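## Task

Transfer the sticky-note block from the desk to the counter. No carton on the desk may land on the floor, and the robot must neither topple nor finish leaning.

## Robot and tools

ROBOT. A LinearBot: an omnidirectional base with a column about 1.7 m high. A carriage rides the column (lift_m) and holds two identical six-joint arms with two-finger grippers. Arm bases sit about 0.57 m + lift_m above the floor; carriage parts hang roughly 0.15 m lower. A hand reaches 0.78 m from its shoulder but only about 0.38 m below the arm base. The hand is about 0.16 m long, 0.1 m wide (0.14 m open); the wrist camera sticks out 0.11 m from the joint 6 axis on one side. Fingertips taper to about 0.005 m thick and 0.02 m across. Parked arm: joints 1 to 6 = 0, 0.05, 0.05, 1.45, 0, 0; with both parked the robot is about 0.85 m wide, 0.65 m long. Cameras: carriage_camera (fixed, forward, tilted about 20 degrees down), left_wrist_camera and right_wrist_camera (looking past the fingertips).

FRAMES. All positions are metres. Base frame: origin on the floor below the base centre, x forward, y left, z up. left_hand and right_hand are reported in it, as the point between the finger pads; quat_wxyz rotates base axes into hand axes (hand z along the fingers, y the opening direction; a hand pointing straight up with joints 1, 5, 6 at 0 reads (1, 0, 0, 0)). base_odometry is in the frame the base had at scene start, counts wheel turns only (slip counts as travel, pushes may go uncounted), heading in rad, left positive, -3.142 to 3.142; a turn or long strafe can leave a degree or two of error.

move. Optional keys: base, joints, speeds, min_time_s, cameras. base holds exactly one relative command, an offset from where the base last measured itself in the latest state report: translate_m (forward +, -2 to 2 m), strafe_m (left +, -2 to 2 m) or rotate_rad (counter-clockwise +, -6.3 to 6.3). joints is a dict of absolute targets by name, any subset for either arm: lift_m 0 to 1 m; joint1 -2.617 to 3.054 rad (yaw about vertical, 0 forward, + left); joint2 0 to 3.141 (shoulder: 0 upper arm back and level, 1.57 vertical, 3.14 forward and level); joint3 0 to 3.141 (elbow, 0 folded, 3.14 straight); joint4 -1.57 to 1.57 (wrist pitch, + lifts the tips); joint5 -1.57 to 1.57 (wrist yaw, + turns tips to the RIGHT); joint6 -2.094 to 2.094 (roll, + clockwise viewed from the forearm); gripper_m 0 to 0.093 m pad gap. Names are left_joint1_rad ... left_joint6_rad, left_gripper_m, and the right_ equivalents. speeds caps this action only: translate_m, strafe_m 0.02 to 0.5 m/s; rotate_rad 0.05 to 1.57 rad/s; lift_m 0.08 to 0.25 m/s (defaults are the maxima). min_time_s 0.1 to 8 s sets a minimum duration for each arm and gripper motion. Motions start together; an action is capped at 15 s, a drive at 14 s (time_out). Unknown keys make a call invalid; out-of-range numbers get it refused. Omitted joints may still be chasing older targets.

wait: seconds 0 to 10, nothing new commanded. zoom_image: camera plus region [x0, y0, x1, y1] in pixels from the top-left, at most 504 x 504, only for a camera in the latest images. finished_scene: scene = the current scene number; irreversible; the goal must hold with the robot idle. cameras in move/wait: omitted, null or ["all"] gives all, [] none.

If a move or wait is refused, or a stop starts during it or blocks it, the remaining move, wait and finished_scene calls in that reply are skipped (invalid calls do not cause this). The robot keeps its last command while you think.

RESULTS. pictures lists image order; images may lag the state slightly. move says done or the worst status. base_status and joint_status: done (for the base, wheels turned fully, slip possible); off_target (resting short, may still push); contact_stop or time_out (target dropped, holding). 'joint command not followed' means an arm's targets were withheld because it would come within millimetres of itself or the other arm; the gripper part still runs, and named joints show not_followed. To recover, resend one arm its current readings with joint 1 swung away, then the other arm in a later call. on_its_own reports uncommanded actions ('held at' is a target). motor_effort is percent of maximum, sign toward higher values, bracket = peak; errors up to a few points plus half the reading; a lift effort that keeps dropping while lowering means a hand rests on something. Joint torques follow joint order, include arm weight, and joints 1 to 3 wrap at ±28 N m. Gripper: gripping hard reads up to 0.005 m under the part (or up to 0.002 m over); empty shut reads 0.000 to 0.003; free-air reading runs up to 0.003 m wide. Light grip just under first-touch width; full force from about 0.005 m below it. Open well above the reading to release. Hand readings are optimistic, more at long reach (true hand usually lower); 1 kg level sinks it 7 to 25 cm. Moves of 0.1 m or more can stray about 2 cm without min_time_s.

HEAT. Outstretched, loaded or blocked arms heat, even while you think. MOTOR HOT appears at 75 °C; at 100 °C an OVER-TEMPERATURE FAULT drops that arm for 30 to 60 s or more, and its keys report limit_stop_at_motor_heat (resend targets). Park to cool.

AVOID. Arms have no contact stop and spring forward once freed. Never let the arms hit or squeeze each other, including gripping the other's fingers. The base stops on wheel strain but ignores the arms; to free a stuck base drive about 0.2 m back (or turn back), raise the lift if the carriage rests on something, and never back under a table edge into the column. Tipping risk grows with a high carriage, loaded or extended arms, pushing or pulling, and abrupt stops; only images reveal a lean. Do not drop or release moving objects, slam, or shove hard; keep desk cartons on the desk. Loose objects may occasionally be nudged by outside forces.

Each tool is called after "Emit:" as name(argument=value, ...), one argument or row to a line, values as JSON.

## Session

Emit:
move(
)

Scene clock: 0.00 s.
Joint torques (N m): no reading
base_odometry: x=+0.000 y=+0.000 heading=+0.000
base_status: not commanded
joint_positions: lift_m=+0.300 left_joint1_rad=-0.010 left_joint2_rad=+0.044 left_joint3_rad=+0.048 left_joint4_rad=+1.430 left_joint5_rad=-0.008 left_joint6_rad=-0.004 left_gripper_m=+0.09396 right_joint1_rad=-0.011 right_joint2_rad=+0.047 right_joint3_rad=+0.039 right_joint4_rad=+1.421 right_joint5_rad=-0.003 right_joint6_rad=-0.048 right_gripper_m=+0.09396
joint_status: not commanded
motor_effort: lift_m=+29 drive_wheels=-1
left_hand: x=+0.2675 y=+0.3100 z=+1.2842 quat_wxyz=(+0.998, -0.004, +0.069, -0.007) (m; base frame)
right_hand: x=+0.2731 y=-0.3089 z=+1.2813 quat_wxyz=(+0.996, -0.003, +0.079, -0.029) (m; base frame)
pictures: carriage_camera, left_wrist_camera, right_wrist_camera
Images, in order (width x height): carriage_camera 504x504, left_wrist_camera 504x504, right_wrist_camera 504x504.

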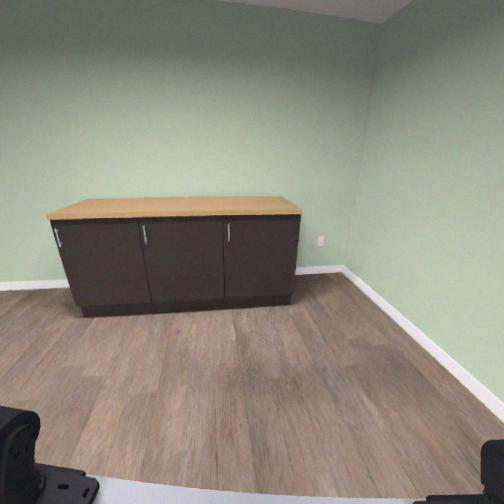

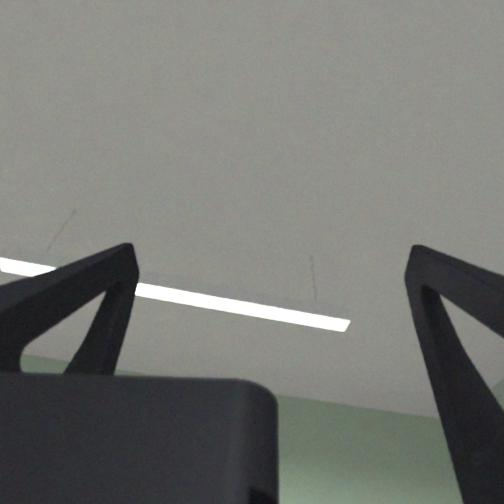

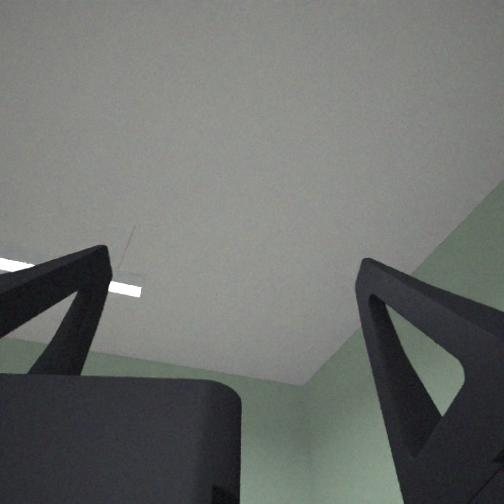

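Emit:
move(
  base={"rotate_rad": 1.2},
  cameras=["carriage_camera"],
)

Emit:
move(
  base={"rotate_rad": 1.2},
  cameras=["carriage_camera"],
)

Emit:
move(
  base={"rotate_rad": 1.2},
  cameras=["carriage_camera"],
)

Emit:
move(
  base={"rotate_rad": 1.2},
  cameras=["carriage_camera"],
)

Scene clock: 7.83 s.
Joint torques (N m): left_arm=[0.61 4.3 5.93 -0.22 -0.1 -0.04] | right_arm=[-0.08 4.22 7.24 -0.04 0 -0.12]
move: done
base_odometry: x=+0.000 y=+0.000 heading=+1.200
base_status: done
joint_positions: lift_m=+0.300 left_joint1_rad=-0.010 left_joint2_rad=+0.044 left_joint3_rad=+0.048 left_joint4_rad=+1.430 left_joint5_rad=-0.008 left_joint6_rad=-0.004 left_gripper_m=+0.09396 right_joint1_rad=-0.011 right_joint2_rad=+0.047 right_joint3_rad=+0.039 right_joint4_rad=+1.420 right_joint5_rad=-0.003 right_joint6_rad=-0.048 right_gripper_m=+0.09396
joint_status: not commanded
motor_effort: lift_m=+30(30) drive_wheels=+6(20)
left_hand: x=+0.2675 y=+0.3100 z=+1.2842 quat_wxyz=(+0.998, -0.004, +0.069, -0.007) (m; base frame)
right_hand: x=+0.2733 y=-0.3089 z=+1.2813 quat_wxyz=(+0.996, -0.003, +0.079, -0.029) (m; base frame)
pictures: carriage_camera
Images, in order (width x height): carriage_camera 504x504.

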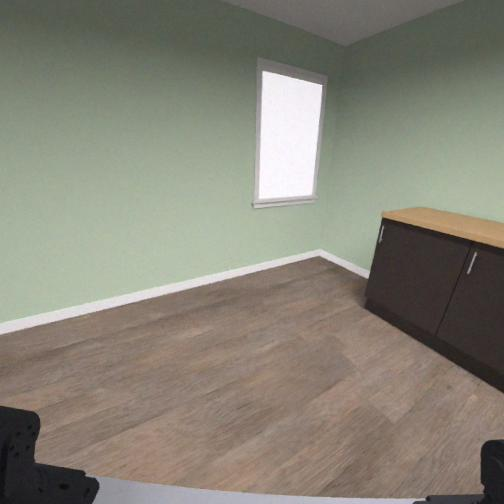

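Scene clock: 10.60 s.
Joint torques (N m): left_arm=[0.69 4.3 6.01 -0.21 -0.15 -0.04] | right_arm=[-0.01 4.27 7.23 -0.03 0 -0.11]
move: done
base_odometry: x=+0.000 y=+0.000 heading=+2.399
base_status: done
joint_positions: lift_m=+0.300 left_joint1_rad=-0.010 left_joint2_rad=+0.044 left_joint3_rad=+0.048 left_joint4_rad=+1.429 left_joint5_rad=-0.008 left_joint6_rad=-0.004 left_gripper_m=+0.09397 right_joint1_rad=-0.011 right_joint2_rad=+0.047 right_joint3_rad=+0.039 right_joint4_rad=+1.420 right_joint5_rad=-0.003 right_joint6_rad=-0.048 right_gripper_m=+0.09397
joint_status: not commanded
motor_effort: lift_m=+30(30) drive_wheels=+6(13)
left_hand: x=+0.2676 y=+0.3100 z=+1.2841 quat_wxyz=(+0.998, -0.004, +0.069, -0.007) (m; base frame)
right_hand: x=+0.2734 y=-0.3089 z=+1.2813 quat_wxyz=(+0.996, -0.003, +0.079, -0.029) (m; base frame)
pictures: carriage_camera
Images, in order (width x height): carriage_camera 504x504.

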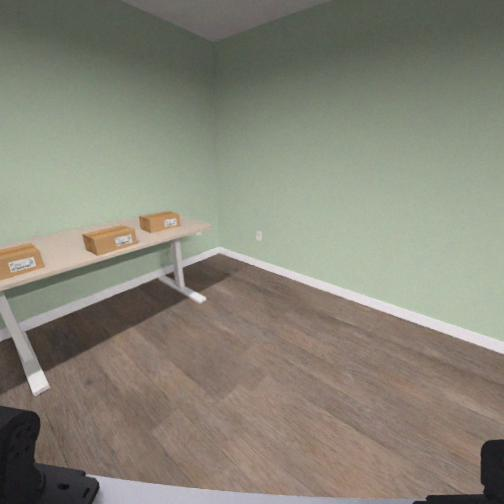

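Scene clock: 13.37 s.
Joint torques (N m): left_arm=[0.59 4.29 6 -0.2 -0.12 -0.05] | right_arm=[-0.02 4.23 7.19 -0.04 -0.01 -0.11]
move: done
base_odometry: x=+0.000 y=+0.000 heading=-2.685
base_status: done
joint_positions: lift_m=+0.300 left_joint1_rad=-0.010 left_joint2_rad=+0.044 left_joint3_rad=+0.048 left_joint4_rad=+1.429 left_joint5_rad=-0.008 left_joint6_rad=-0.004 left_gripper_m=+0.09398 right_joint1_rad=-0.011 right_joint2_rad=+0.047 right_joint3_rad=+0.039 right_joint4_rad=+1.419 right_joint5_rad=-0.003 right_joint6_rad=-0.048 right_gripper_m=+0.09398
joint_status: not commanded
motor_effort: lift_m=+30(30) drive_wheels=+7(14)
left_hand: x=+0.2676 y=+0.3100 z=+1.2841 quat_wxyz=(+0.998, -0.004, +0.069, -0.007) (m; base frame)
right_hand: x=+0.2734 y=-0.3089 z=+1.2813 quat_wxyz=(+0.996, -0.003, +0.079, -0.029) (m; base frame)
pictures: carriage_camera
Images, in order (width x height): carriage_camera 504x504.

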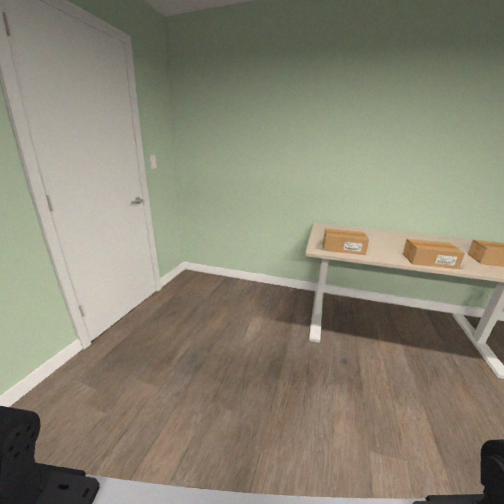

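Scene clock: 16.13 s.
Joint torques (N m): left_arm=[0.59 4.26 6.01 -0.19 -0.11 -0.06] | right_arm=[-0.06 4.26 7.16 -0.03 0.01 -0.12]
move: done
base_odometry: x=+0.000 y=+0.000 heading=-1.485
base_status: done
joint_positions: lift_m=+0.300 left_joint1_rad=-0.010 left_joint2_rad=+0.044 left_joint3_rad=+0.048 left_joint4_rad=+1.429 left_joint5_rad=-0.008 left_joint6_rad=-0.004 left_gripper_m=+0.09398 right_joint1_rad=-0.011 right_joint2_rad=+0.047 right_joint3_rad=+0.039 right_joint4_rad=+1.419 right_joint5_rad=-0.003 right_joint6_rad=-0.048 right_gripper_m=+0.09398
joint_status: not commanded
motor_effort: lift_m=+29(30) drive_wheels=+5(13)
left_hand: x=+0.2677 y=+0.3100 z=+1.2841 quat_wxyz=(+0.998, -0.004, +0.069, -0.007) (m; base frame)
right_hand: x=+0.2735 y=-0.3089 z=+1.2813 quat_wxyz=(+0.996, -0.003, +0.080, -0.029) (m; base frame)
pictures: carriage_camera
Images, in order (width x height): carriage_camera 504x504.

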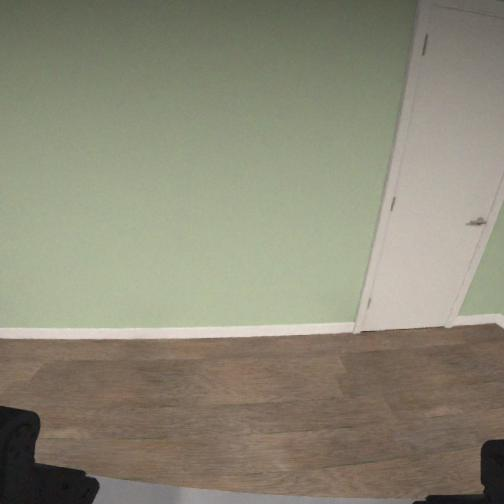

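Emit:
move(
  base={"rotate_rad": -1.6},
  joints={"lift_m": 0.75},
  cameras=["carriage_camera"],
)

Scene clock: 24.67 s.
Joint torques (N m): left_arm=[0.54 4.31 6 -0.19 -0.14 -0.05] | right_arm=[-0.03 4.25 7.17 -0.03 0 -0.12]
move: done
base_odometry: x=+0.000 y=+0.000 heading=-3.085
base_status: done
joint_positions: lift_m=+0.750 left_joint1_rad=-0.010 left_joint2_rad=+0.044 left_joint3_rad=+0.048 left_joint4_rad=+1.428 left_joint5_rad=-0.008 left_joint6_rad=-0.004 left_gripper_m=+0.09398 right_joint1_rad=-0.011 right_joint2_rad=+0.047 right_joint3_rad=+0.039 right_joint4_rad=+1.419 right_joint5_rad=-0.003 right_joint6_rad=-0.048 right_gripper_m=+0.09398
joint_status: all done
motor_effort: lift_m=+31(38) drive_wheels=+5(18)
left_hand: x=+0.2679 y=+0.3101 z=+1.7340 quat_wxyz=(+0.998, -0.004, +0.069, -0.007) (m; base frame)
right_hand: x=+0.2735 y=-0.3089 z=+1.7312 quat_wxyz=(+0.996, -0.003, +0.080, -0.029) (m; base frame)
pictures: carriage_camera
Images, in order (width x height): carriage_camera 504x504.

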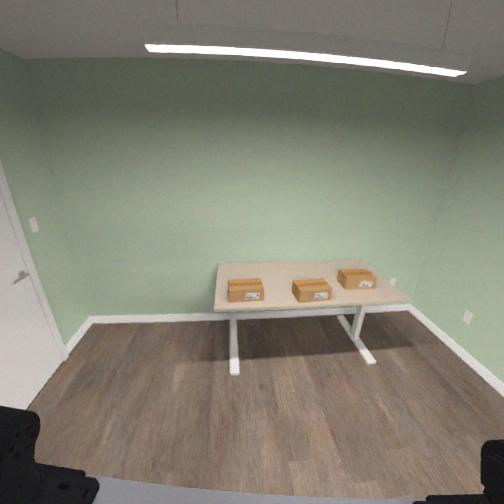

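Emit:
zoom_image(
  camera="carriage_camera",
  region=[200, 240, 420, 330],
)

Scaled by 2.291 from the camera's 504x504 image, which has a finer 720x720 frame.

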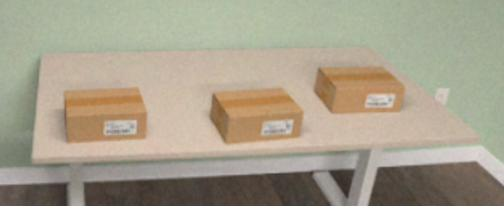

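Emit:
move(
  base={"rotate_rad": -0.11},
  joints={"lift_m": 1.0},
  cameras=[],
)

Emit:
move(
  base={"strafe_m": -0.4},
  cameras=["carriage_camera"],
)

Emit:
move(
  base={"translate_m": 0.6},
  cameras=["carriage_camera"],
)

Scene clock: 50.97 s.
Joint torques (N m): left_arm=[0.62 4.3 6.01 -0.19 -0.1 -0.04] | right_arm=[-0.06 4.26 7.2 -0.05 0.01 -0.11]
move: done
base_odometry: x=+0.000 y=+0.000 heading=+3.089
base_status: done
joint_positions: lift_m=+0.997 left_joint1_rad=-0.010 left_joint2_rad=+0.044 left_joint3_rad=+0.048 left_joint4_rad=+1.429 left_joint5_rad=-0.008 left_joint6_rad=-0.004 left_gripper_m=+0.09398 right_joint1_rad=-0.011 right_joint2_rad=+0.047 right_joint3_rad=+0.039 right_joint4_rad=+1.419 right_joint5_rad=-0.003 right_joint6_rad=-0.048 right_gripper_m=+0.09398
joint_status: all done
joint sent to its limit — lift_m, upper limit.
motor_effort: lift_m=+31(38) drive_wheels=+6(14)
left_hand: x=+0.2677 y=+0.3101 z=+1.9811 quat_wxyz=(+0.998, -0.004, +0.069, -0.007) (m; base frame)
right_hand: x=+0.2734 y=-0.3089 z=+1.9783 quat_wxyz=(+0.996, -0.003, +0.079, -0.029) (m; base frame)
pictures: none
No camera images: "cameras" was empty.

Scene clock: 53.80 s.
Joint torques (N m): left_arm=[0.62 4.25 6 -0.19 -0.08 -0.05] | right_arm=[-0.06 4.27 7.2 -0.04 0 -0.12]
move: done
base_odometry: x=+0.021 y=+0.400 heading=+3.088
base_status: done
joint_positions: lift_m=+0.997 left_joint1_rad=-0.009 left_joint2_rad=+0.044 left_joint3_rad=+0.048 left_joint4_rad=+1.429 left_joint5_rad=-0.008 left_joint6_rad=-0.004 left_gripper_m=+0.09398 right_joint1_rad=-0.010 right_joint2_rad=+0.047 right_joint3_rad=+0.039 right_joint4_rad=+1.419 right_joint5_rad=-0.003 right_joint6_rad=-0.048 right_gripper_m=+0.09398
joint_status: not commanded
motor_effort: lift_m=+31(31) drive_wheels=-11(21)
left_hand: x=+0.2677 y=+0.3101 z=+1.9811 quat_wxyz=(+0.998, -0.004, +0.069, -0.006) (m; base frame)
right_hand: x=+0.2734 y=-0.3089 z=+1.9783 quat_wxyz=(+0.996, -0.003, +0.079, -0.029) (m; base frame)
pictures: carriage_camera
Images, in order (width x height): carriage_camera 504x504.

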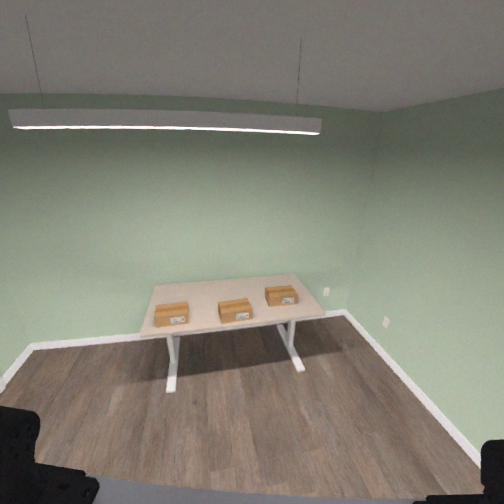

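Scene clock: 57.30 s.
Joint torques (N m): left_arm=[0.54 4.3 5.96 -0.16 -0.11 -0.05] | right_arm=[-0.06 4.25 7.2 -0.01 0.01 -0.12]
move: done
base_odometry: x=-0.578 y=+0.432 heading=+3.087
base_status: done
joint_positions: lift_m=+0.997 left_joint1_rad=-0.009 left_joint2_rad=+0.044 left_joint3_rad=+0.048 left_joint4_rad=+1.428 left_joint5_rad=-0.008 left_joint6_rad=-0.004 left_gripper_m=+0.09398 right_joint1_rad=-0.010 right_joint2_rad=+0.047 right_joint3_rad=+0.039 right_joint4_rad=+1.417 right_joint5_rad=-0.003 right_joint6_rad=-0.048 right_gripper_m=+0.09398
joint_status: not commanded
motor_effort: lift_m=+31(31) drive_wheels=-8(14)
left_hand: x=+0.2679 y=+0.3101 z=+1.9811 quat_wxyz=(+0.998, -0.004, +0.069, -0.006) (m; base frame)
right_hand: x=+0.2741 y=-0.3089 z=+1.9782 quat_wxyz=(+0.996, -0.003, +0.081, -0.029) (m; base frame)
pictures: carriage_camera
Images, in order (width x height): carriage_camera 504x504.

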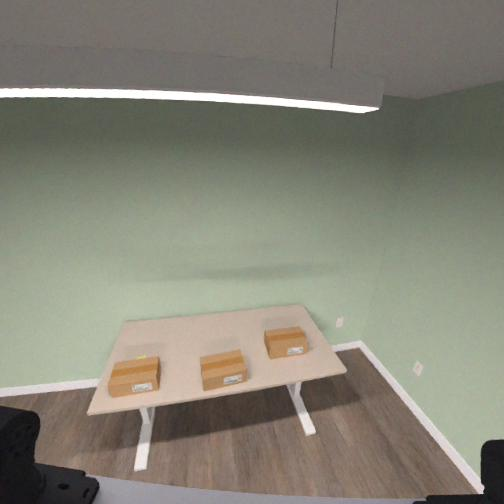

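Emit:
move(
  base={"rotate_rad": 0.178},
  cameras=["carriage_camera"],
)

Emit:
move(
  joints={"left_joint2_rad": 1.3, "left_joint3_rad": 1.3, "left_joint4_rad": 0},
  cameras=["left_wrist_camera"],
)

Emit:
move(
  joints={"left_joint2_rad": 1.3, "left_joint3_rad": 1.3, "left_joint4_rad": -1.57},
  cameras=["left_wrist_camera"],
)

Emit:
move(
  joints={"left_joint2_rad": 1.3, "left_joint3_rad": 0.8, "left_joint4_rad": -1.07},
  cameras=["left_wrist_camera"],
)

Emit:
move(
  joints={"left_joint2_rad": 1.8, "left_joint3_rad": 1.3, "left_joint4_rad": -1.07},
  cameras=["left_wrist_camera", "carriage_camera"],
)

Scene clock: 92.20 s.
Joint torques (N m): left_arm=[0.59 4.36 6.01 -0.17 -0.12 -0.05] | right_arm=[-0.1 4.23 7.21 0.01 0.01 -0.12]
move: done
base_odometry: x=-0.578 y=+0.432 heading=-3.018
base_status: done
joint_positions: lift_m=+0.997 left_joint1_rad=-0.009 left_joint2_rad=+0.044 left_joint3_rad=+0.048 left_joint4_rad=+1.428 left_joint5_rad=-0.008 left_joint6_rad=-0.004 left_gripper_m=+0.09398 right_joint1_rad=-0.010 right_joint2_rad=+0.047 right_joint3_rad=+0.039 right_joint4_rad=+1.417 right_joint5_rad=-0.003 right_joint6_rad=-0.048 right_gripper_m=+0.09398
joint_status: not commanded
motor_effort: lift_m=+31(31) drive_wheels=+7(11)
left_hand: x=+0.2680 y=+0.3100 z=+1.9811 quat_wxyz=(+0.998, -0.004, +0.070, -0.006) (m; base frame)
right_hand: x=+0.2741 y=-0.3089 z=+1.9782 quat_wxyz=(+0.996, -0.003, +0.081, -0.029) (m; base frame)
pictures: carriage_camera
Images, in order (width x height): carriage_camera 504x504.

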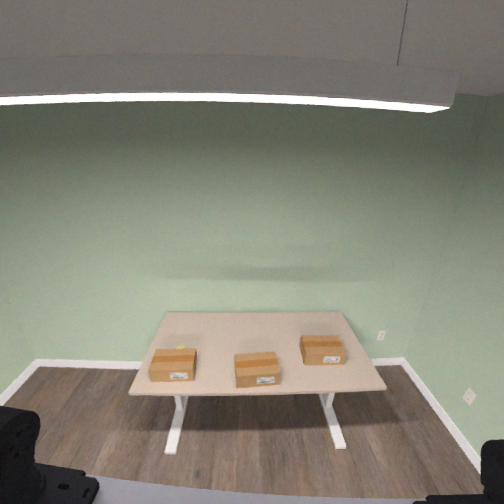

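Scene clock: 94.00 s.
Joint torques (N m): left_arm=[0.54 -5.6 10.92 2.42 -0.12 -0.04] | right_arm=[-0.06 4.26 7.21 0 0.02 -0.12]
move: done
base_odometry: x=-0.578 y=+0.432 heading=-3.018
base_status: not commanded
joint_positions: lift_m=+0.997 left_joint1_rad=-0.009 left_joint2_rad=+1.294 left_joint3_rad=+1.274 left_joint4_rad=+0.022 left_joint5_rad=-0.008 left_joint6_rad=-0.004 left_gripper_m=+0.09398 right_joint1_rad=-0.010 right_joint2_rad=+0.047 right_joint3_rad=+0.039 right_joint4_rad=+1.417 right_joint5_rad=-0.003 right_joint6_rad=-0.048 right_gripper_m=+0.09398
joint_status: all done
motor_effort: lift_m=+31(31) drive_wheels=+5(8)
left_hand: x=+0.6726 y=+0.3062 z=+1.9744 quat_wxyz=(+0.708, -0.001, +0.707, -0.002) (m; base frame)
right_hand: x=+0.2741 y=-0.3089 z=+1.9782 quat_wxyz=(+0.996, -0.003, +0.081, -0.029) (m; base frame)
pictures: left_wrist_camera
Images, in order (width x height): left_wrist_camera 504x504.

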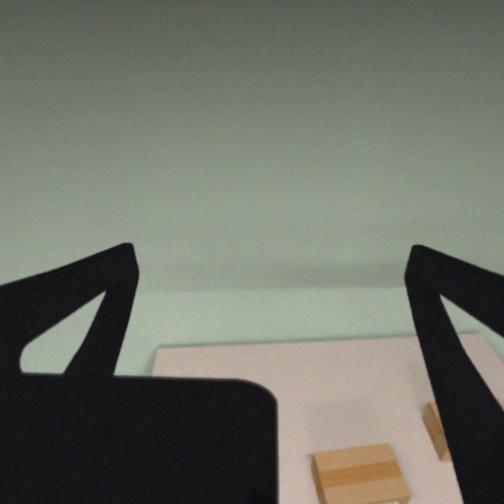

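Scene clock: 95.83 s.
Joint torques (N m): left_arm=[0.58 -3.81 8.87 0.41 -0.13 -0.05] | right_arm=[-0.12 4.27 7.2 0 0.01 -0.12]
move: done
base_odometry: x=-0.578 y=+0.432 heading=-3.018
base_status: not commanded
joint_positions: lift_m=+0.997 left_joint1_rad=-0.009 left_joint2_rad=+1.294 left_joint3_rad=+1.278 left_joint4_rad=-1.555 left_joint5_rad=-0.008 left_joint6_rad=-0.004 left_gripper_m=+0.09398 right_joint1_rad=-0.010 right_joint2_rad=+0.047 right_joint3_rad=+0.039 right_joint4_rad=+1.417 right_joint5_rad=-0.003 right_joint6_rad=-0.048 right_gripper_m=+0.09398
joint_status: all done
motor_effort: lift_m=+31(31) drive_wheels=+5(9)
left_hand: x=+0.4265 y=+0.3085 z=+1.7291 quat_wxyz=(+0.000, +0.003, +1.000, +0.004) (m; base frame)
right_hand: x=+0.2741 y=-0.3089 z=+1.9782 quat_wxyz=(+0.996, -0.003, +0.081, -0.029) (m; base frame)
pictures: left_wrist_camera
Images, in order (width x height): left_wrist_camera 504x504.

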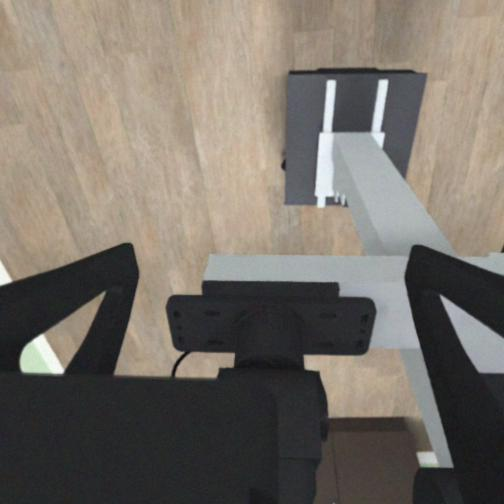

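Scene clock: 97.20 s.
Joint torques (N m): left_arm=[0.54 -4.01 5.5 0.74 -0.14 -0.04] | right_arm=[-0.05 4.26 7.21 -0.01 0.01 -0.11]
move: done
base_odometry: x=-0.578 y=+0.432 heading=-3.018
base_status: not commanded
joint_positions: lift_m=+0.997 left_joint1_rad=-0.009 left_joint2_rad=+1.295 left_joint3_rad=+0.812 left_joint4_rad=-1.082 left_joint5_rad=-0.008 left_joint6_rad=-0.004 left_gripper_m=+0.09398 right_joint1_rad=-0.010 right_joint2_rad=+0.047 right_joint3_rad=+0.039 right_joint4_rad=+1.417 right_joint5_rad=-0.003 right_joint6_rad=-0.048 right_gripper_m=+0.09398
joint_status: all done
motor_effort: lift_m=+31(31) drive_wheels=+7(9)
left_hand: x=+0.4272 y=+0.3085 z=+1.6126 quat_wxyz=(+0.003, +0.003, +1.000, +0.004) (m; base frame)
right_hand: x=+0.2741 y=-0.3089 z=+1.9782 quat_wxyz=(+0.996, -0.003, +0.081, -0.029) (m; base frame)
pictures: left_wrist_camera
Images, in order (width x height): left_wrist_camera 504x504.

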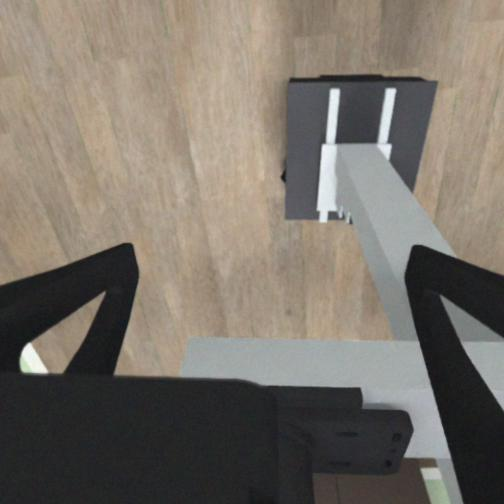

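Scene clock: 98.33 s.
Joint torques (N m): left_arm=[0.57 -8.65 8.88 0.52 -0.12 -0.05] | right_arm=[-0.08 4.23 7.24 -0.01 0.01 -0.11]
move: done
base_odometry: x=-0.578 y=+0.432 heading=-3.018
base_status: not commanded
joint_positions: lift_m=+0.997 left_joint1_rad=-0.009 left_joint2_rad=+1.787 left_joint3_rad=+1.278 left_joint4_rad=-1.067 left_joint5_rad=-0.008 left_joint6_rad=-0.004 left_gripper_m=+0.09398 right_joint1_rad=-0.010 right_joint2_rad=+0.047 right_joint3_rad=+0.039 right_joint4_rad=+1.417 right_joint5_rad=-0.003 right_joint6_rad=-0.048 right_gripper_m=+0.09398
joint_status: all done
motor_effort: lift_m=+31(31) drive_wheels=+6(8)
left_hand: x=+0.5513 y=+0.3074 z=+1.6101 quat_wxyz=(-0.002, +0.003, +1.000, +0.004) (m; base frame)
right_hand: x=+0.2741 y=-0.3089 z=+1.9782 quat_wxyz=(+0.996, -0.003, +0.081, -0.029) (m; base frame)
pictures: carriage_camera, left_wrist_camera
Images, in order (width x height): carriage_camera 504x504, left_wrist_camera 504x504.

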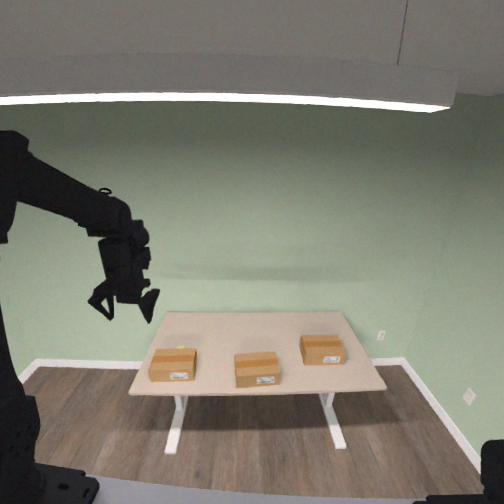

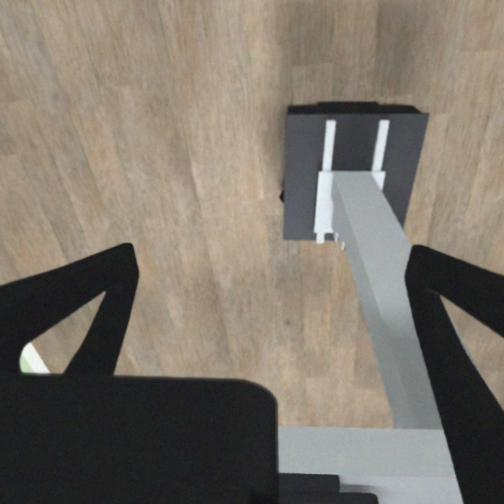

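Emit:
zoom_image(
  camera="carriage_camera",
  region=[120, 300, 400, 410],
)

Scaled by 1.800 from the camera's 504x504 image, which has a finer 720x720 frame.

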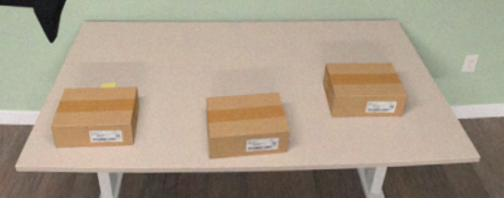

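Emit:
move(
  base={"strafe_m": 0.19},
  cameras=["carriage_camera"],
)

Emit:
move(
  base={"translate_m": 0.5},
  speeds={"translate_m": 0.25},
  cameras=["carriage_camera", "left_wrist_camera"],
)

Scene clock: 199.00 s.
Joint torques (N m): left_arm=[0.51 -8.69 8.9 0.52 -0.11 -0.05] | right_arm=[-0.03 4.27 7.2 0 0 -0.12]
move: done
base_odometry: x=-0.554 y=+0.244 heading=-3.017
base_status: done
joint_positions: lift_m=+0.997 left_joint1_rad=-0.008 left_joint2_rad=+1.787 left_joint3_rad=+1.278 left_joint4_rad=-1.067 left_joint5_rad=-0.009 left_joint6_rad=-0.004 left_gripper_m=+0.09398 right_joint1_rad=-0.011 right_joint2_rad=+0.047 right_joint3_rad=+0.039 right_joint4_rad=+1.417 right_joint5_rad=-0.003 right_joint6_rad=-0.048 right_gripper_m=+0.09398
joint_status: not commanded
motor_effort: lift_m=+31(31) drive_wheels=+7(19)
left_hand: x=+0.5513 y=+0.3080 z=+1.6101 quat_wxyz=(-0.002, +0.002, +1.000, +0.004) (m; base frame)
right_hand: x=+0.2740 y=-0.3090 z=+1.9782 quat_wxyz=(+0.996, -0.003, +0.081, -0.029) (m; base frame)
pictures: carriage_camera
Images, in order (width x height): carriage_camera 504x504.

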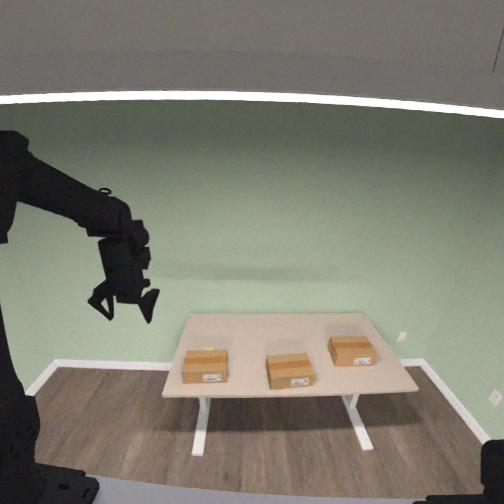

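Scene clock: 202.30 s.
Joint torques (N m): left_arm=[0.49 -8.83 8.92 0.51 -0.11 -0.05] | right_arm=[-0.06 4.18 7.19 -0.01 0.01 -0.12]
move: done
base_odometry: x=-1.051 y=+0.181 heading=-3.016
base_status: done
joint_positions: lift_m=+0.997 left_joint1_rad=-0.009 left_joint2_rad=+1.787 left_joint3_rad=+1.278 left_joint4_rad=-1.069 left_joint5_rad=-0.009 left_joint6_rad=-0.004 left_gripper_m=+0.09398 right_joint1_rad=-0.011 right_joint2_rad=+0.047 right_joint3_rad=+0.039 right_joint4_rad=+1.417 right_joint5_rad=-0.003 right_joint6_rad=-0.048 right_gripper_m=+0.09398
joint_status: not commanded
motor_effort: lift_m=+31(31) drive_wheels=-7(13)
left_hand: x=+0.5509 y=+0.3078 z=+1.6100 quat_wxyz=(-0.003, +0.002, +1.000, +0.004) (m; base frame)
right_hand: x=+0.2739 y=-0.3090 z=+1.9782 quat_wxyz=(+0.996, -0.003, +0.080, -0.029) (m; base frame)
pictures: carriage_camera, left_wrist_camera
Images, in order (width x height): carriage_camera 504x504, left_wrist_camera 504x504.

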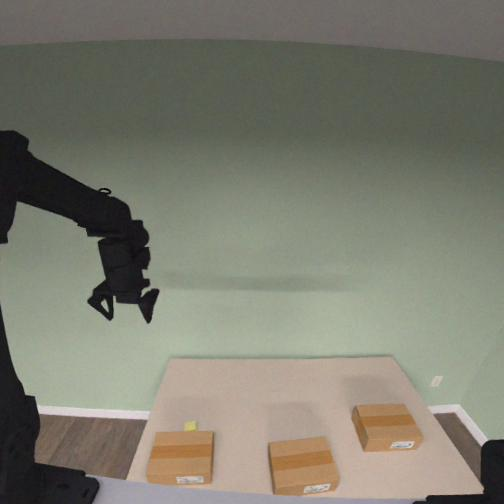

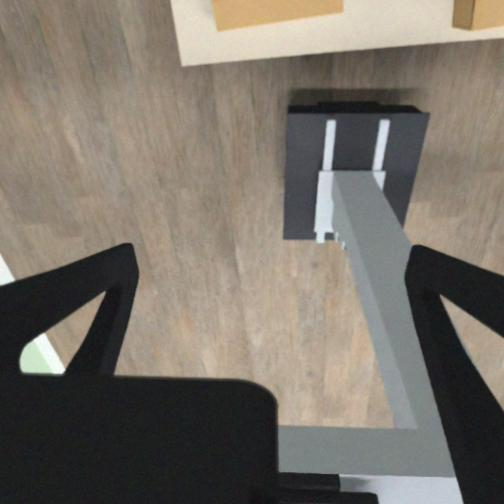

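Emit:
move(
  joints={"lift_m": 0.65},
  cameras=["carriage_camera", "left_wrist_camera"],
)

Scene clock: 211.30 s.
Joint torques (N m): left_arm=[0.53 -9.33 7.95 0.54 -0.12 -0.05] | right_arm=[-0.01 4.22 7.17 0 0 -0.12]
move: done
base_odometry: x=-1.051 y=+0.181 heading=-3.016
base_status: not commanded
joint_positions: lift_m=+0.650 left_joint1_rad=-0.009 left_joint2_rad=+1.793 left_joint3_rad=+1.288 left_joint4_rad=-1.069 left_joint5_rad=-0.009 left_joint6_rad=-0.004 left_gripper_m=+0.09398 right_joint1_rad=-0.011 right_joint2_rad=+0.047 right_joint3_rad=+0.039 right_joint4_rad=+1.417 right_joint5_rad=-0.003 right_joint6_rad=-0.048 right_gripper_m=+0.09398
joint_status: all done
motor_effort: lift_m=+27(28) drive_wheels=-7(10)
left_hand: x=+0.5536 y=+0.3078 z=+1.2637 quat_wxyz=(-0.002, +0.002, +1.000, +0.004) (m; base frame)
right_hand: x=+0.2739 y=-0.3090 z=+1.6314 quat_wxyz=(+0.996, -0.003, +0.080, -0.029) (m; base frame)
pictures: carriage_camera, left_wrist_camera
Images, in order (width x height): carriage_camera 504x504, left_wrist_camera 504x504.

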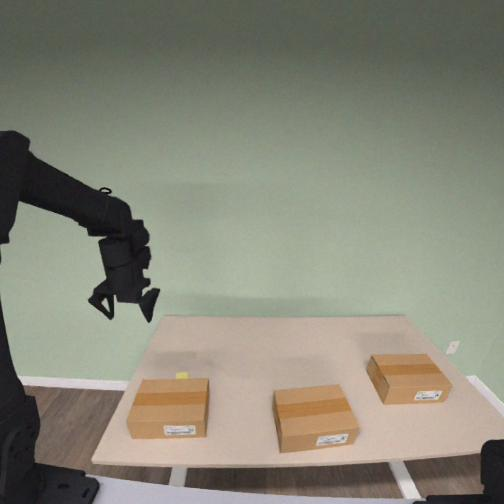

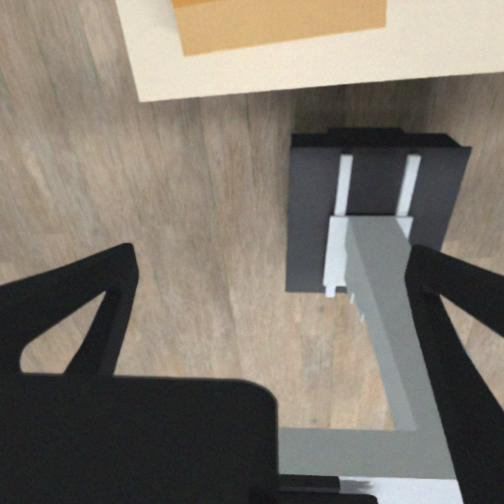

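Emit:
move(
  joints={"lift_m": 0.45},
  cameras=["carriage_camera", "left_wrist_camera"],
)

Emit:
zoom_image(
  camera="carriage_camera",
  region=[0, 200, 504, 504],
)

Emit:
move(
  joints={"lift_m": 0.8},
  cameras=["carriage_camera", "left_wrist_camera"],
)

Emit:
zoom_image(
  camera="carriage_camera",
  region=[0, 200, 504, 504],
)

Scene clock: 251.27 s.
Joint torques (N m): left_arm=[0.44 -9.46 7.77 0.53 -0.13 -0.05] | right_arm=[-0.02 4.16 7.23 -0.01 0 -0.12]
move: done
base_odometry: x=-1.051 y=+0.181 heading=-3.016
base_status: not commanded
joint_positions: lift_m=+0.450 left_joint1_rad=-0.009 left_joint2_rad=+1.794 left_joint3_rad=+1.288 left_joint4_rad=-1.069 left_joint5_rad=-0.009 left_joint6_rad=-0.004 left_gripper_m=+0.09398 right_joint1_rad=-0.011 right_joint2_rad=+0.047 right_joint3_rad=+0.039 right_joint4_rad=+1.417 right_joint5_rad=-0.003 right_joint6_rad=-0.048 right_gripper_m=+0.09398
joint_status: all done
motor_effort: lift_m=+27(28) drive_wheels=-8(9)
left_hand: x=+0.5538 y=+0.3078 z=+1.0636 quat_wxyz=(-0.002, +0.002, +1.000, +0.004) (m; base frame)
right_hand: x=+0.2739 y=-0.3090 z=+1.4314 quat_wxyz=(+0.996, -0.003, +0.080, -0.029) (m; base frame)
pictures: carriage_camera, left_wrist_camera
Images, in order (width x height): carriage_camera 504x504, left_wrist_camera 504x504.

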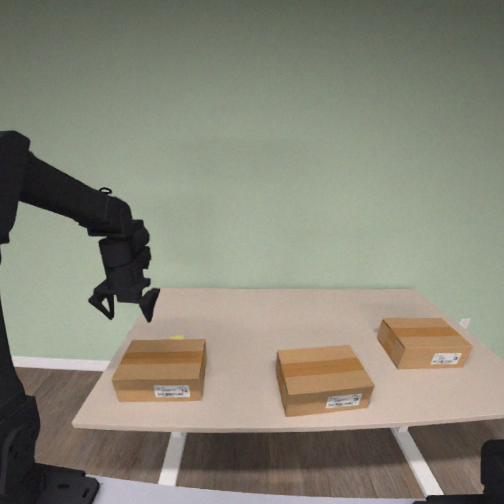

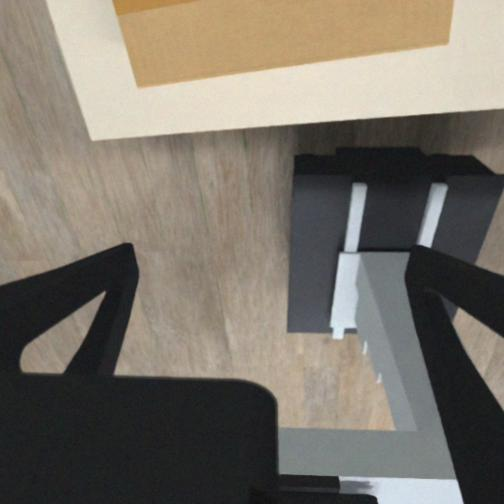

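Scaled by 1.000.

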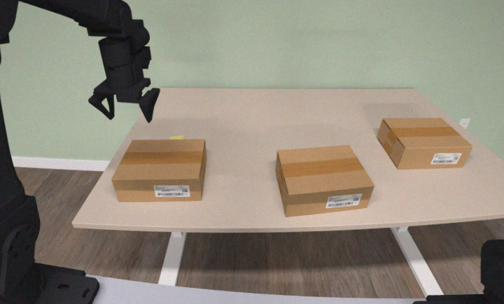

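Scene clock: 253.20 s.
Joint torques (N m): left_arm=[0.47 -9.57 7.82 0.53 -0.12 -0.05] | right_arm=[-0.01 4.22 7.17 -0.01 0.02 -0.12]
move: done
base_odometry: x=-1.051 y=+0.181 heading=-3.016
base_status: not commanded
joint_positions: lift_m=+0.800 left_joint1_rad=-0.009 left_joint2_rad=+1.796 left_joint3_rad=+1.289 left_joint4_rad=-1.069 left_joint5_rad=-0.009 left_joint6_rad=-0.004 left_gripper_m=+0.09398 right_joint1_rad=-0.011 right_joint2_rad=+0.047 right_joint3_rad=+0.039 right_joint4_rad=+1.417 right_joint5_rad=-0.003 right_joint6_rad=-0.048 right_gripper_m=+0.09398
joint_status: all done
motor_effort: lift_m=+31(38) drive_wheels=+5(9)
left_hand: x=+0.5538 y=+0.3078 z=+1.4129 quat_wxyz=(-0.002, +0.002, +1.000, +0.004) (m; base frame)
right_hand: x=+0.2739 y=-0.3090 z=+1.7811 quat_wxyz=(+0.996, -0.003, +0.080, -0.029) (m; base frame)
pictures: carriage_camera, left_wrist_camera
Images, in order (width x height): carriage_camera 504x504, left_wrist_camera 504x504.

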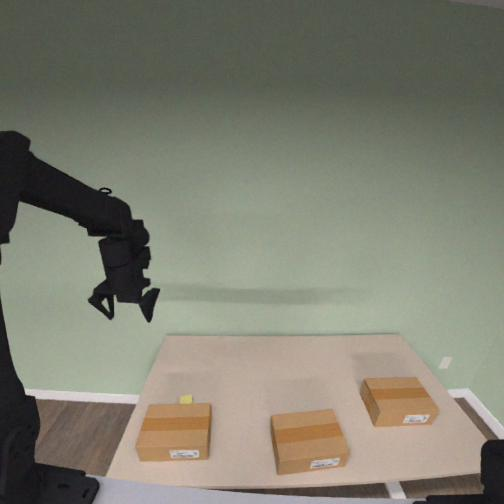

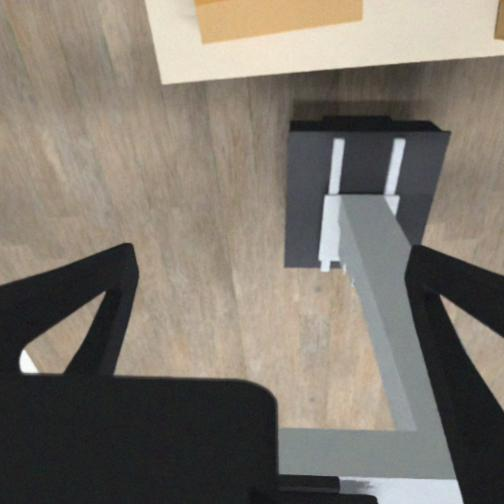

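Scaled by 1.000.

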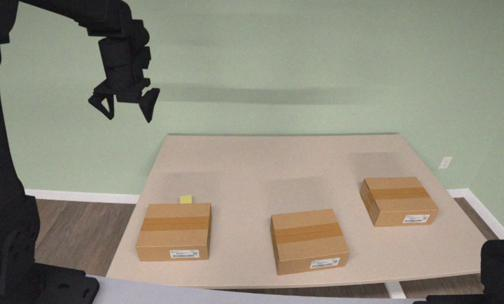

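Emit:
move(
  base={"translate_m": 0.15},
  speeds={"translate_m": 0.2},
  cameras=["carriage_camera", "left_wrist_camera"],
)

Scene clock: 327.83 s.
Joint torques (N m): left_arm=[0.44 -9.59 7.82 0.56 -0.11 -0.05] | right_arm=[-0.02 4.23 7.24 0.03 0 -0.12]
move: done
base_odometry: x=-1.199 y=+0.162 heading=-3.016
base_status: done
joint_positions: lift_m=+0.800 left_joint1_rad=-0.009 left_joint2_rad=+1.796 left_joint3_rad=+1.289 left_joint4_rad=-1.069 left_joint5_rad=-0.009 left_joint6_rad=-0.004 left_gripper_m=+0.09398 right_joint1_rad=-0.011 right_joint2_rad=+0.047 right_joint3_rad=+0.039 right_joint4_rad=+1.416 right_joint5_rad=-0.003 right_joint6_rad=-0.048 right_gripper_m=+0.09398
joint_status: not commanded
motor_effort: lift_m=+31(31) drive_wheels=-8(14)
left_hand: x=+0.5536 y=+0.3078 z=+1.4129 quat_wxyz=(-0.003, +0.002, +1.000, +0.004) (m; base frame)
right_hand: x=+0.2744 y=-0.3090 z=+1.7810 quat_wxyz=(+0.996, -0.003, +0.081, -0.029) (m; base frame)
pictures: carriage_camera, left_wrist_camera
Images, in order (width x height): carriage_camera 504x504, left_wrist_camera 504x504.

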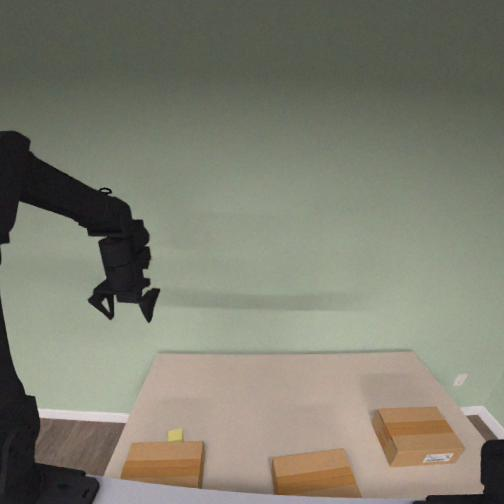

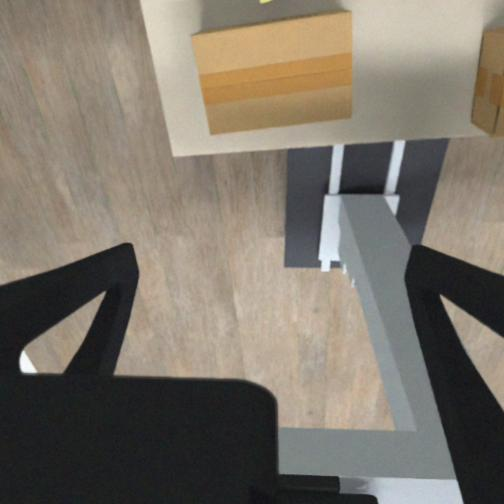

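Emit:
move(
  joints={"lift_m": 0.65, "left_joint2_rad": 2.4855, "left_joint3_rad": 1.908, "left_joint4_rad": -0.9933},
  min_time_s=2.5,
  cameras=["carriage_camera", "left_wrist_camera"],
)

Scene clock: 344.93 s.
Joint torques (N m): left_arm=[0.44 -13.83 8.72 0.67 -0.12 -0.05] | right_arm=[0.01 4.21 7.16 0.01 0 -0.13]
move: done
base_odometry: x=-1.199 y=+0.162 heading=-3.016
base_status: not commanded
joint_positions: lift_m=+0.650 left_joint1_rad=-0.009 left_joint2_rad=+2.463 left_joint3_rad=+1.887 left_joint4_rad=-1.005 left_joint5_rad=-0.009 left_joint6_rad=-0.004 left_gripper_m=+0.09398 right_joint1_rad=-0.011 right_joint2_rad=+0.047 right_joint3_rad=+0.039 right_joint4_rad=+1.416 right_joint5_rad=-0.003 right_joint6_rad=-0.048 right_gripper_m=+0.09398
joint_status: all done
motor_effort: lift_m=+28(28) drive_wheels=+3(9)
left_hand: x=+0.6939 y=+0.3066 z=+1.1549 quat_wxyz=(-0.005, +0.002, +1.000, +0.004) (m; base frame)
right_hand: x=+0.2744 y=-0.3090 z=+1.6313 quat_wxyz=(+0.996, -0.003, +0.081, -0.029) (m; base frame)
pictures: carriage_camera, left_wrist_camera
Images, in order (width x height): carriage_camera 504x504, left_wrist_camera 504x504.

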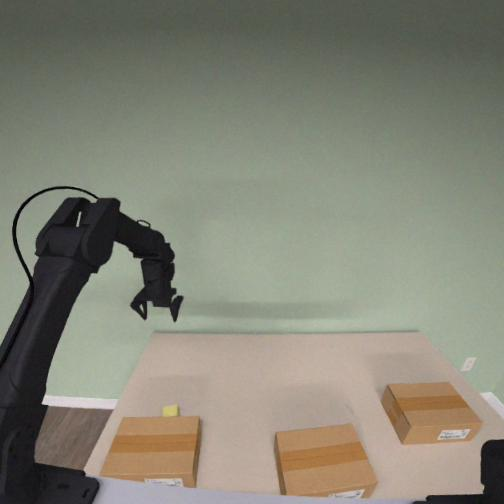

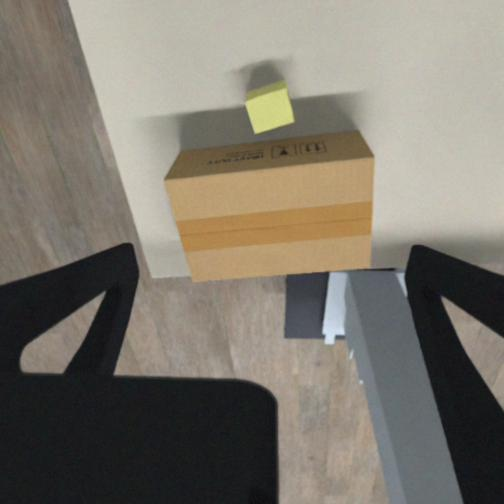

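Emit:
move(
  joints={"lift_m": 0.45},
  speeds={"lift_m": 0.15},
  cameras=["carriage_camera", "left_wrist_camera"],
)

Scene clock: 355.63 s.
Joint torques (N m): left_arm=[0.54 -14.98 7.88 0.61 -0.11 -0.06] | right_arm=[-0.05 4.23 7.19 0.01 0 -0.12]
move: done
base_odometry: x=-1.199 y=+0.162 heading=-3.016
base_status: not commanded
joint_positions: lift_m=+0.450 left_joint1_rad=-0.009 left_joint2_rad=+2.476 left_joint3_rad=+1.895 left_joint4_rad=-1.000 left_joint5_rad=-0.009 left_joint6_rad=-0.004 left_gripper_m=+0.09398 right_joint1_rad=-0.011 right_joint2_rad=+0.047 right_joint3_rad=+0.039 right_joint4_rad=+1.416 right_joint5_rad=-0.003 right_joint6_rad=-0.048 right_gripper_m=+0.09398
joint_status: all done
motor_effort: lift_m=+28(29) drive_wheels=-6(8)
left_hand: x=+0.6958 y=+0.3066 z=+0.9511 quat_wxyz=(-0.005, +0.002, +1.000, +0.004) (m; base frame)
right_hand: x=+0.2744 y=-0.3090 z=+1.4313 quat_wxyz=(+0.996, -0.003, +0.081, -0.029) (m; base frame)
pictures: carriage_camera, left_wrist_camera
Images, in order (width x height): carriage_camera 504x504, left_wrist_camera 504x504.

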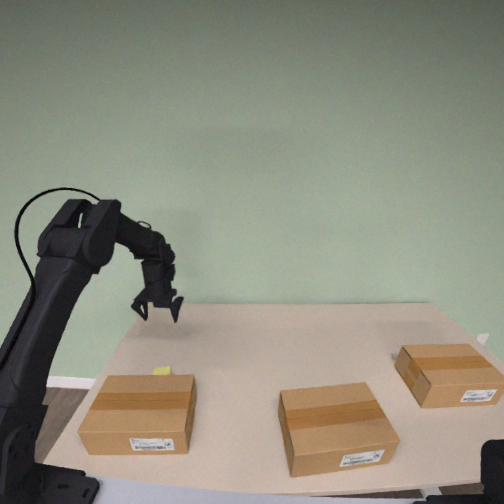

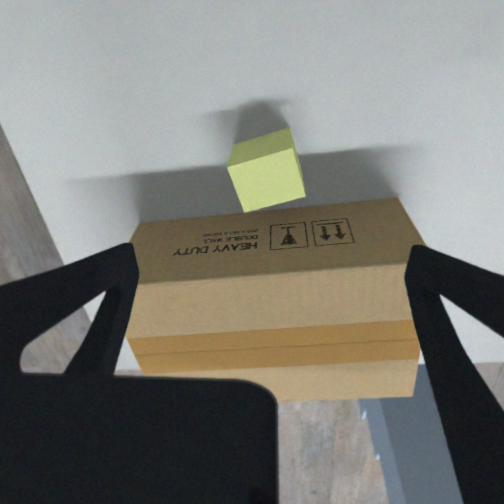

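Emit:
move(
  joints={"left_joint2_rad": 2.3354, "left_joint3_rad": 1.545, "left_joint4_rad": -0.7751, "left_joint6_rad": -0.25},
  min_time_s=1.5,
  cameras=["left_wrist_camera"],
)

Emit:
zoom_image(
  camera="left_wrist_camera",
  region=[50, 50, 450, 450],
)

Scene clock: 386.37 s.
Joint torques (N m): left_arm=[0.49 -18.1 4.6 0.63 -0.13 -0.19] | right_arm=[-0.01 4.25 7.19 0.01 0 -0.11]
move: done
base_odometry: x=-1.199 y=+0.162 heading=-3.016
base_status: not commanded
joint_positions: lift_m=+0.450 left_joint1_rad=-0.009 left_joint2_rad=+2.370 left_joint3_rad=+1.557 left_joint4_rad=-0.788 left_joint5_rad=-0.009 left_joint6_rad=-0.240 left_gripper_m=+0.09399 right_joint1_rad=-0.011 right_joint2_rad=+0.047 right_joint3_rad=+0.039 right_joint4_rad=+1.416 right_joint5_rad=-0.003 right_joint6_rad=-0.048 right_gripper_m=+0.09398
joint_status: all done
motor_effort: lift_m=+28(28) drive_wheels=+4(5)
left_hand: x=+0.6467 y=+0.3070 z=+0.9198 quat_wxyz=(-0.014, -0.116, +0.993, +0.006) (m; base frame)
right_hand: x=+0.2744 y=-0.3090 z=+1.4313 quat_wxyz=(+0.996, -0.003, +0.081, -0.029) (m; base frame)
pictures: left_wrist_camera
Images, in order (width x height): left_wrist_camera 504x504.

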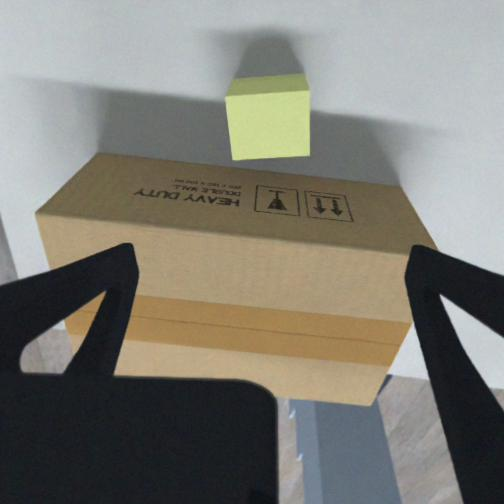

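Scaled by 1.260 from the camera's 504x504 image, which has a finer 720x720 frame.

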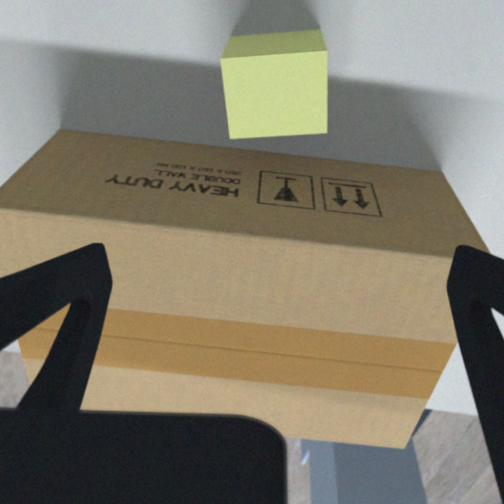

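Emit:
move(
  joints={"lift_m": 0.33},
  speeds={"lift_m": 0.1},
  cameras=["left_wrist_camera", "carriage_camera"],
)

Emit:
zoom_image(
  camera="carriage_camera",
  region=[60, 220, 260, 420],
)

Scene clock: 397.47 s.
Joint torques (N m): left_arm=[0.49 -16.91 5.11 0.61 -0.14 -0.15] | right_arm=[0.01 4.26 7.24 0 0 -0.12]
move: done
base_odometry: x=-1.199 y=+0.162 heading=-3.016
base_status: not commanded
joint_positions: lift_m=+0.330 left_joint1_rad=-0.009 left_joint2_rad=+2.358 left_joint3_rad=+1.553 left_joint4_rad=-0.783 left_joint5_rad=-0.009 left_joint6_rad=-0.241 left_gripper_m=+0.09399 right_joint1_rad=-0.011 right_joint2_rad=+0.047 right_joint3_rad=+0.039 right_joint4_rad=+1.416 right_joint5_rad=-0.003 right_joint6_rad=-0.048 right_gripper_m=+0.09398
joint_status: all done
motor_effort: lift_m=+28(29) drive_wheels=-7(8)
left_hand: x=+0.6488 y=+0.3070 z=+0.8037 quat_wxyz=(-0.008, -0.116, +0.993, +0.005) (m; base frame)
right_hand: x=+0.2744 y=-0.3090 z=+1.3113 quat_wxyz=(+0.996, -0.003, +0.081, -0.029) (m; base frame)
pictures: carriage_camera, left_wrist_camera
Images, in order (width x height): carriage_camera 504x504, left_wrist_camera 504x504.

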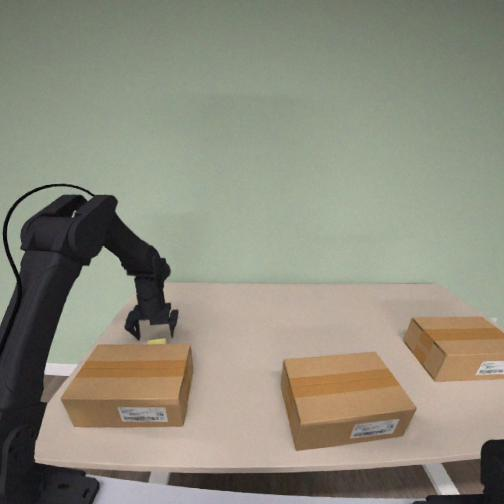

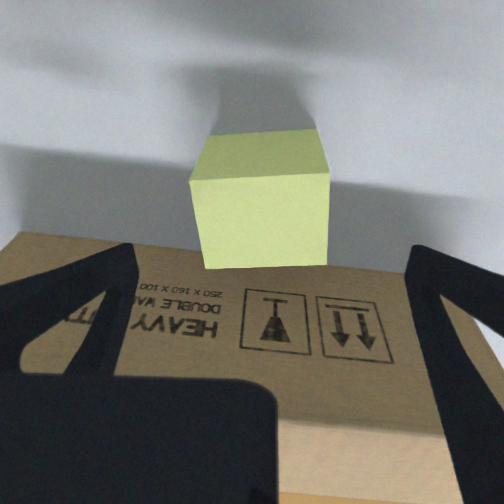

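Scaled by 2.520 from the camera's 504x504 image, which has a finer 720x720 frame.

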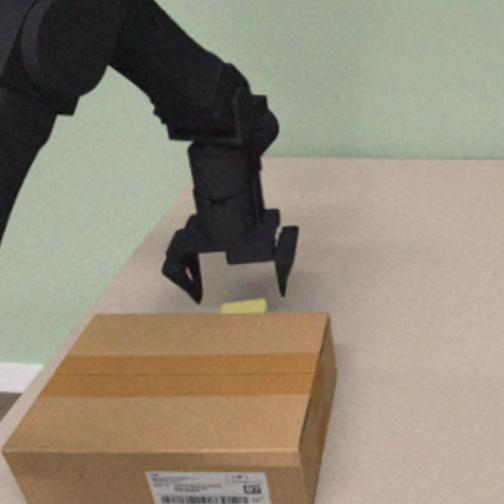

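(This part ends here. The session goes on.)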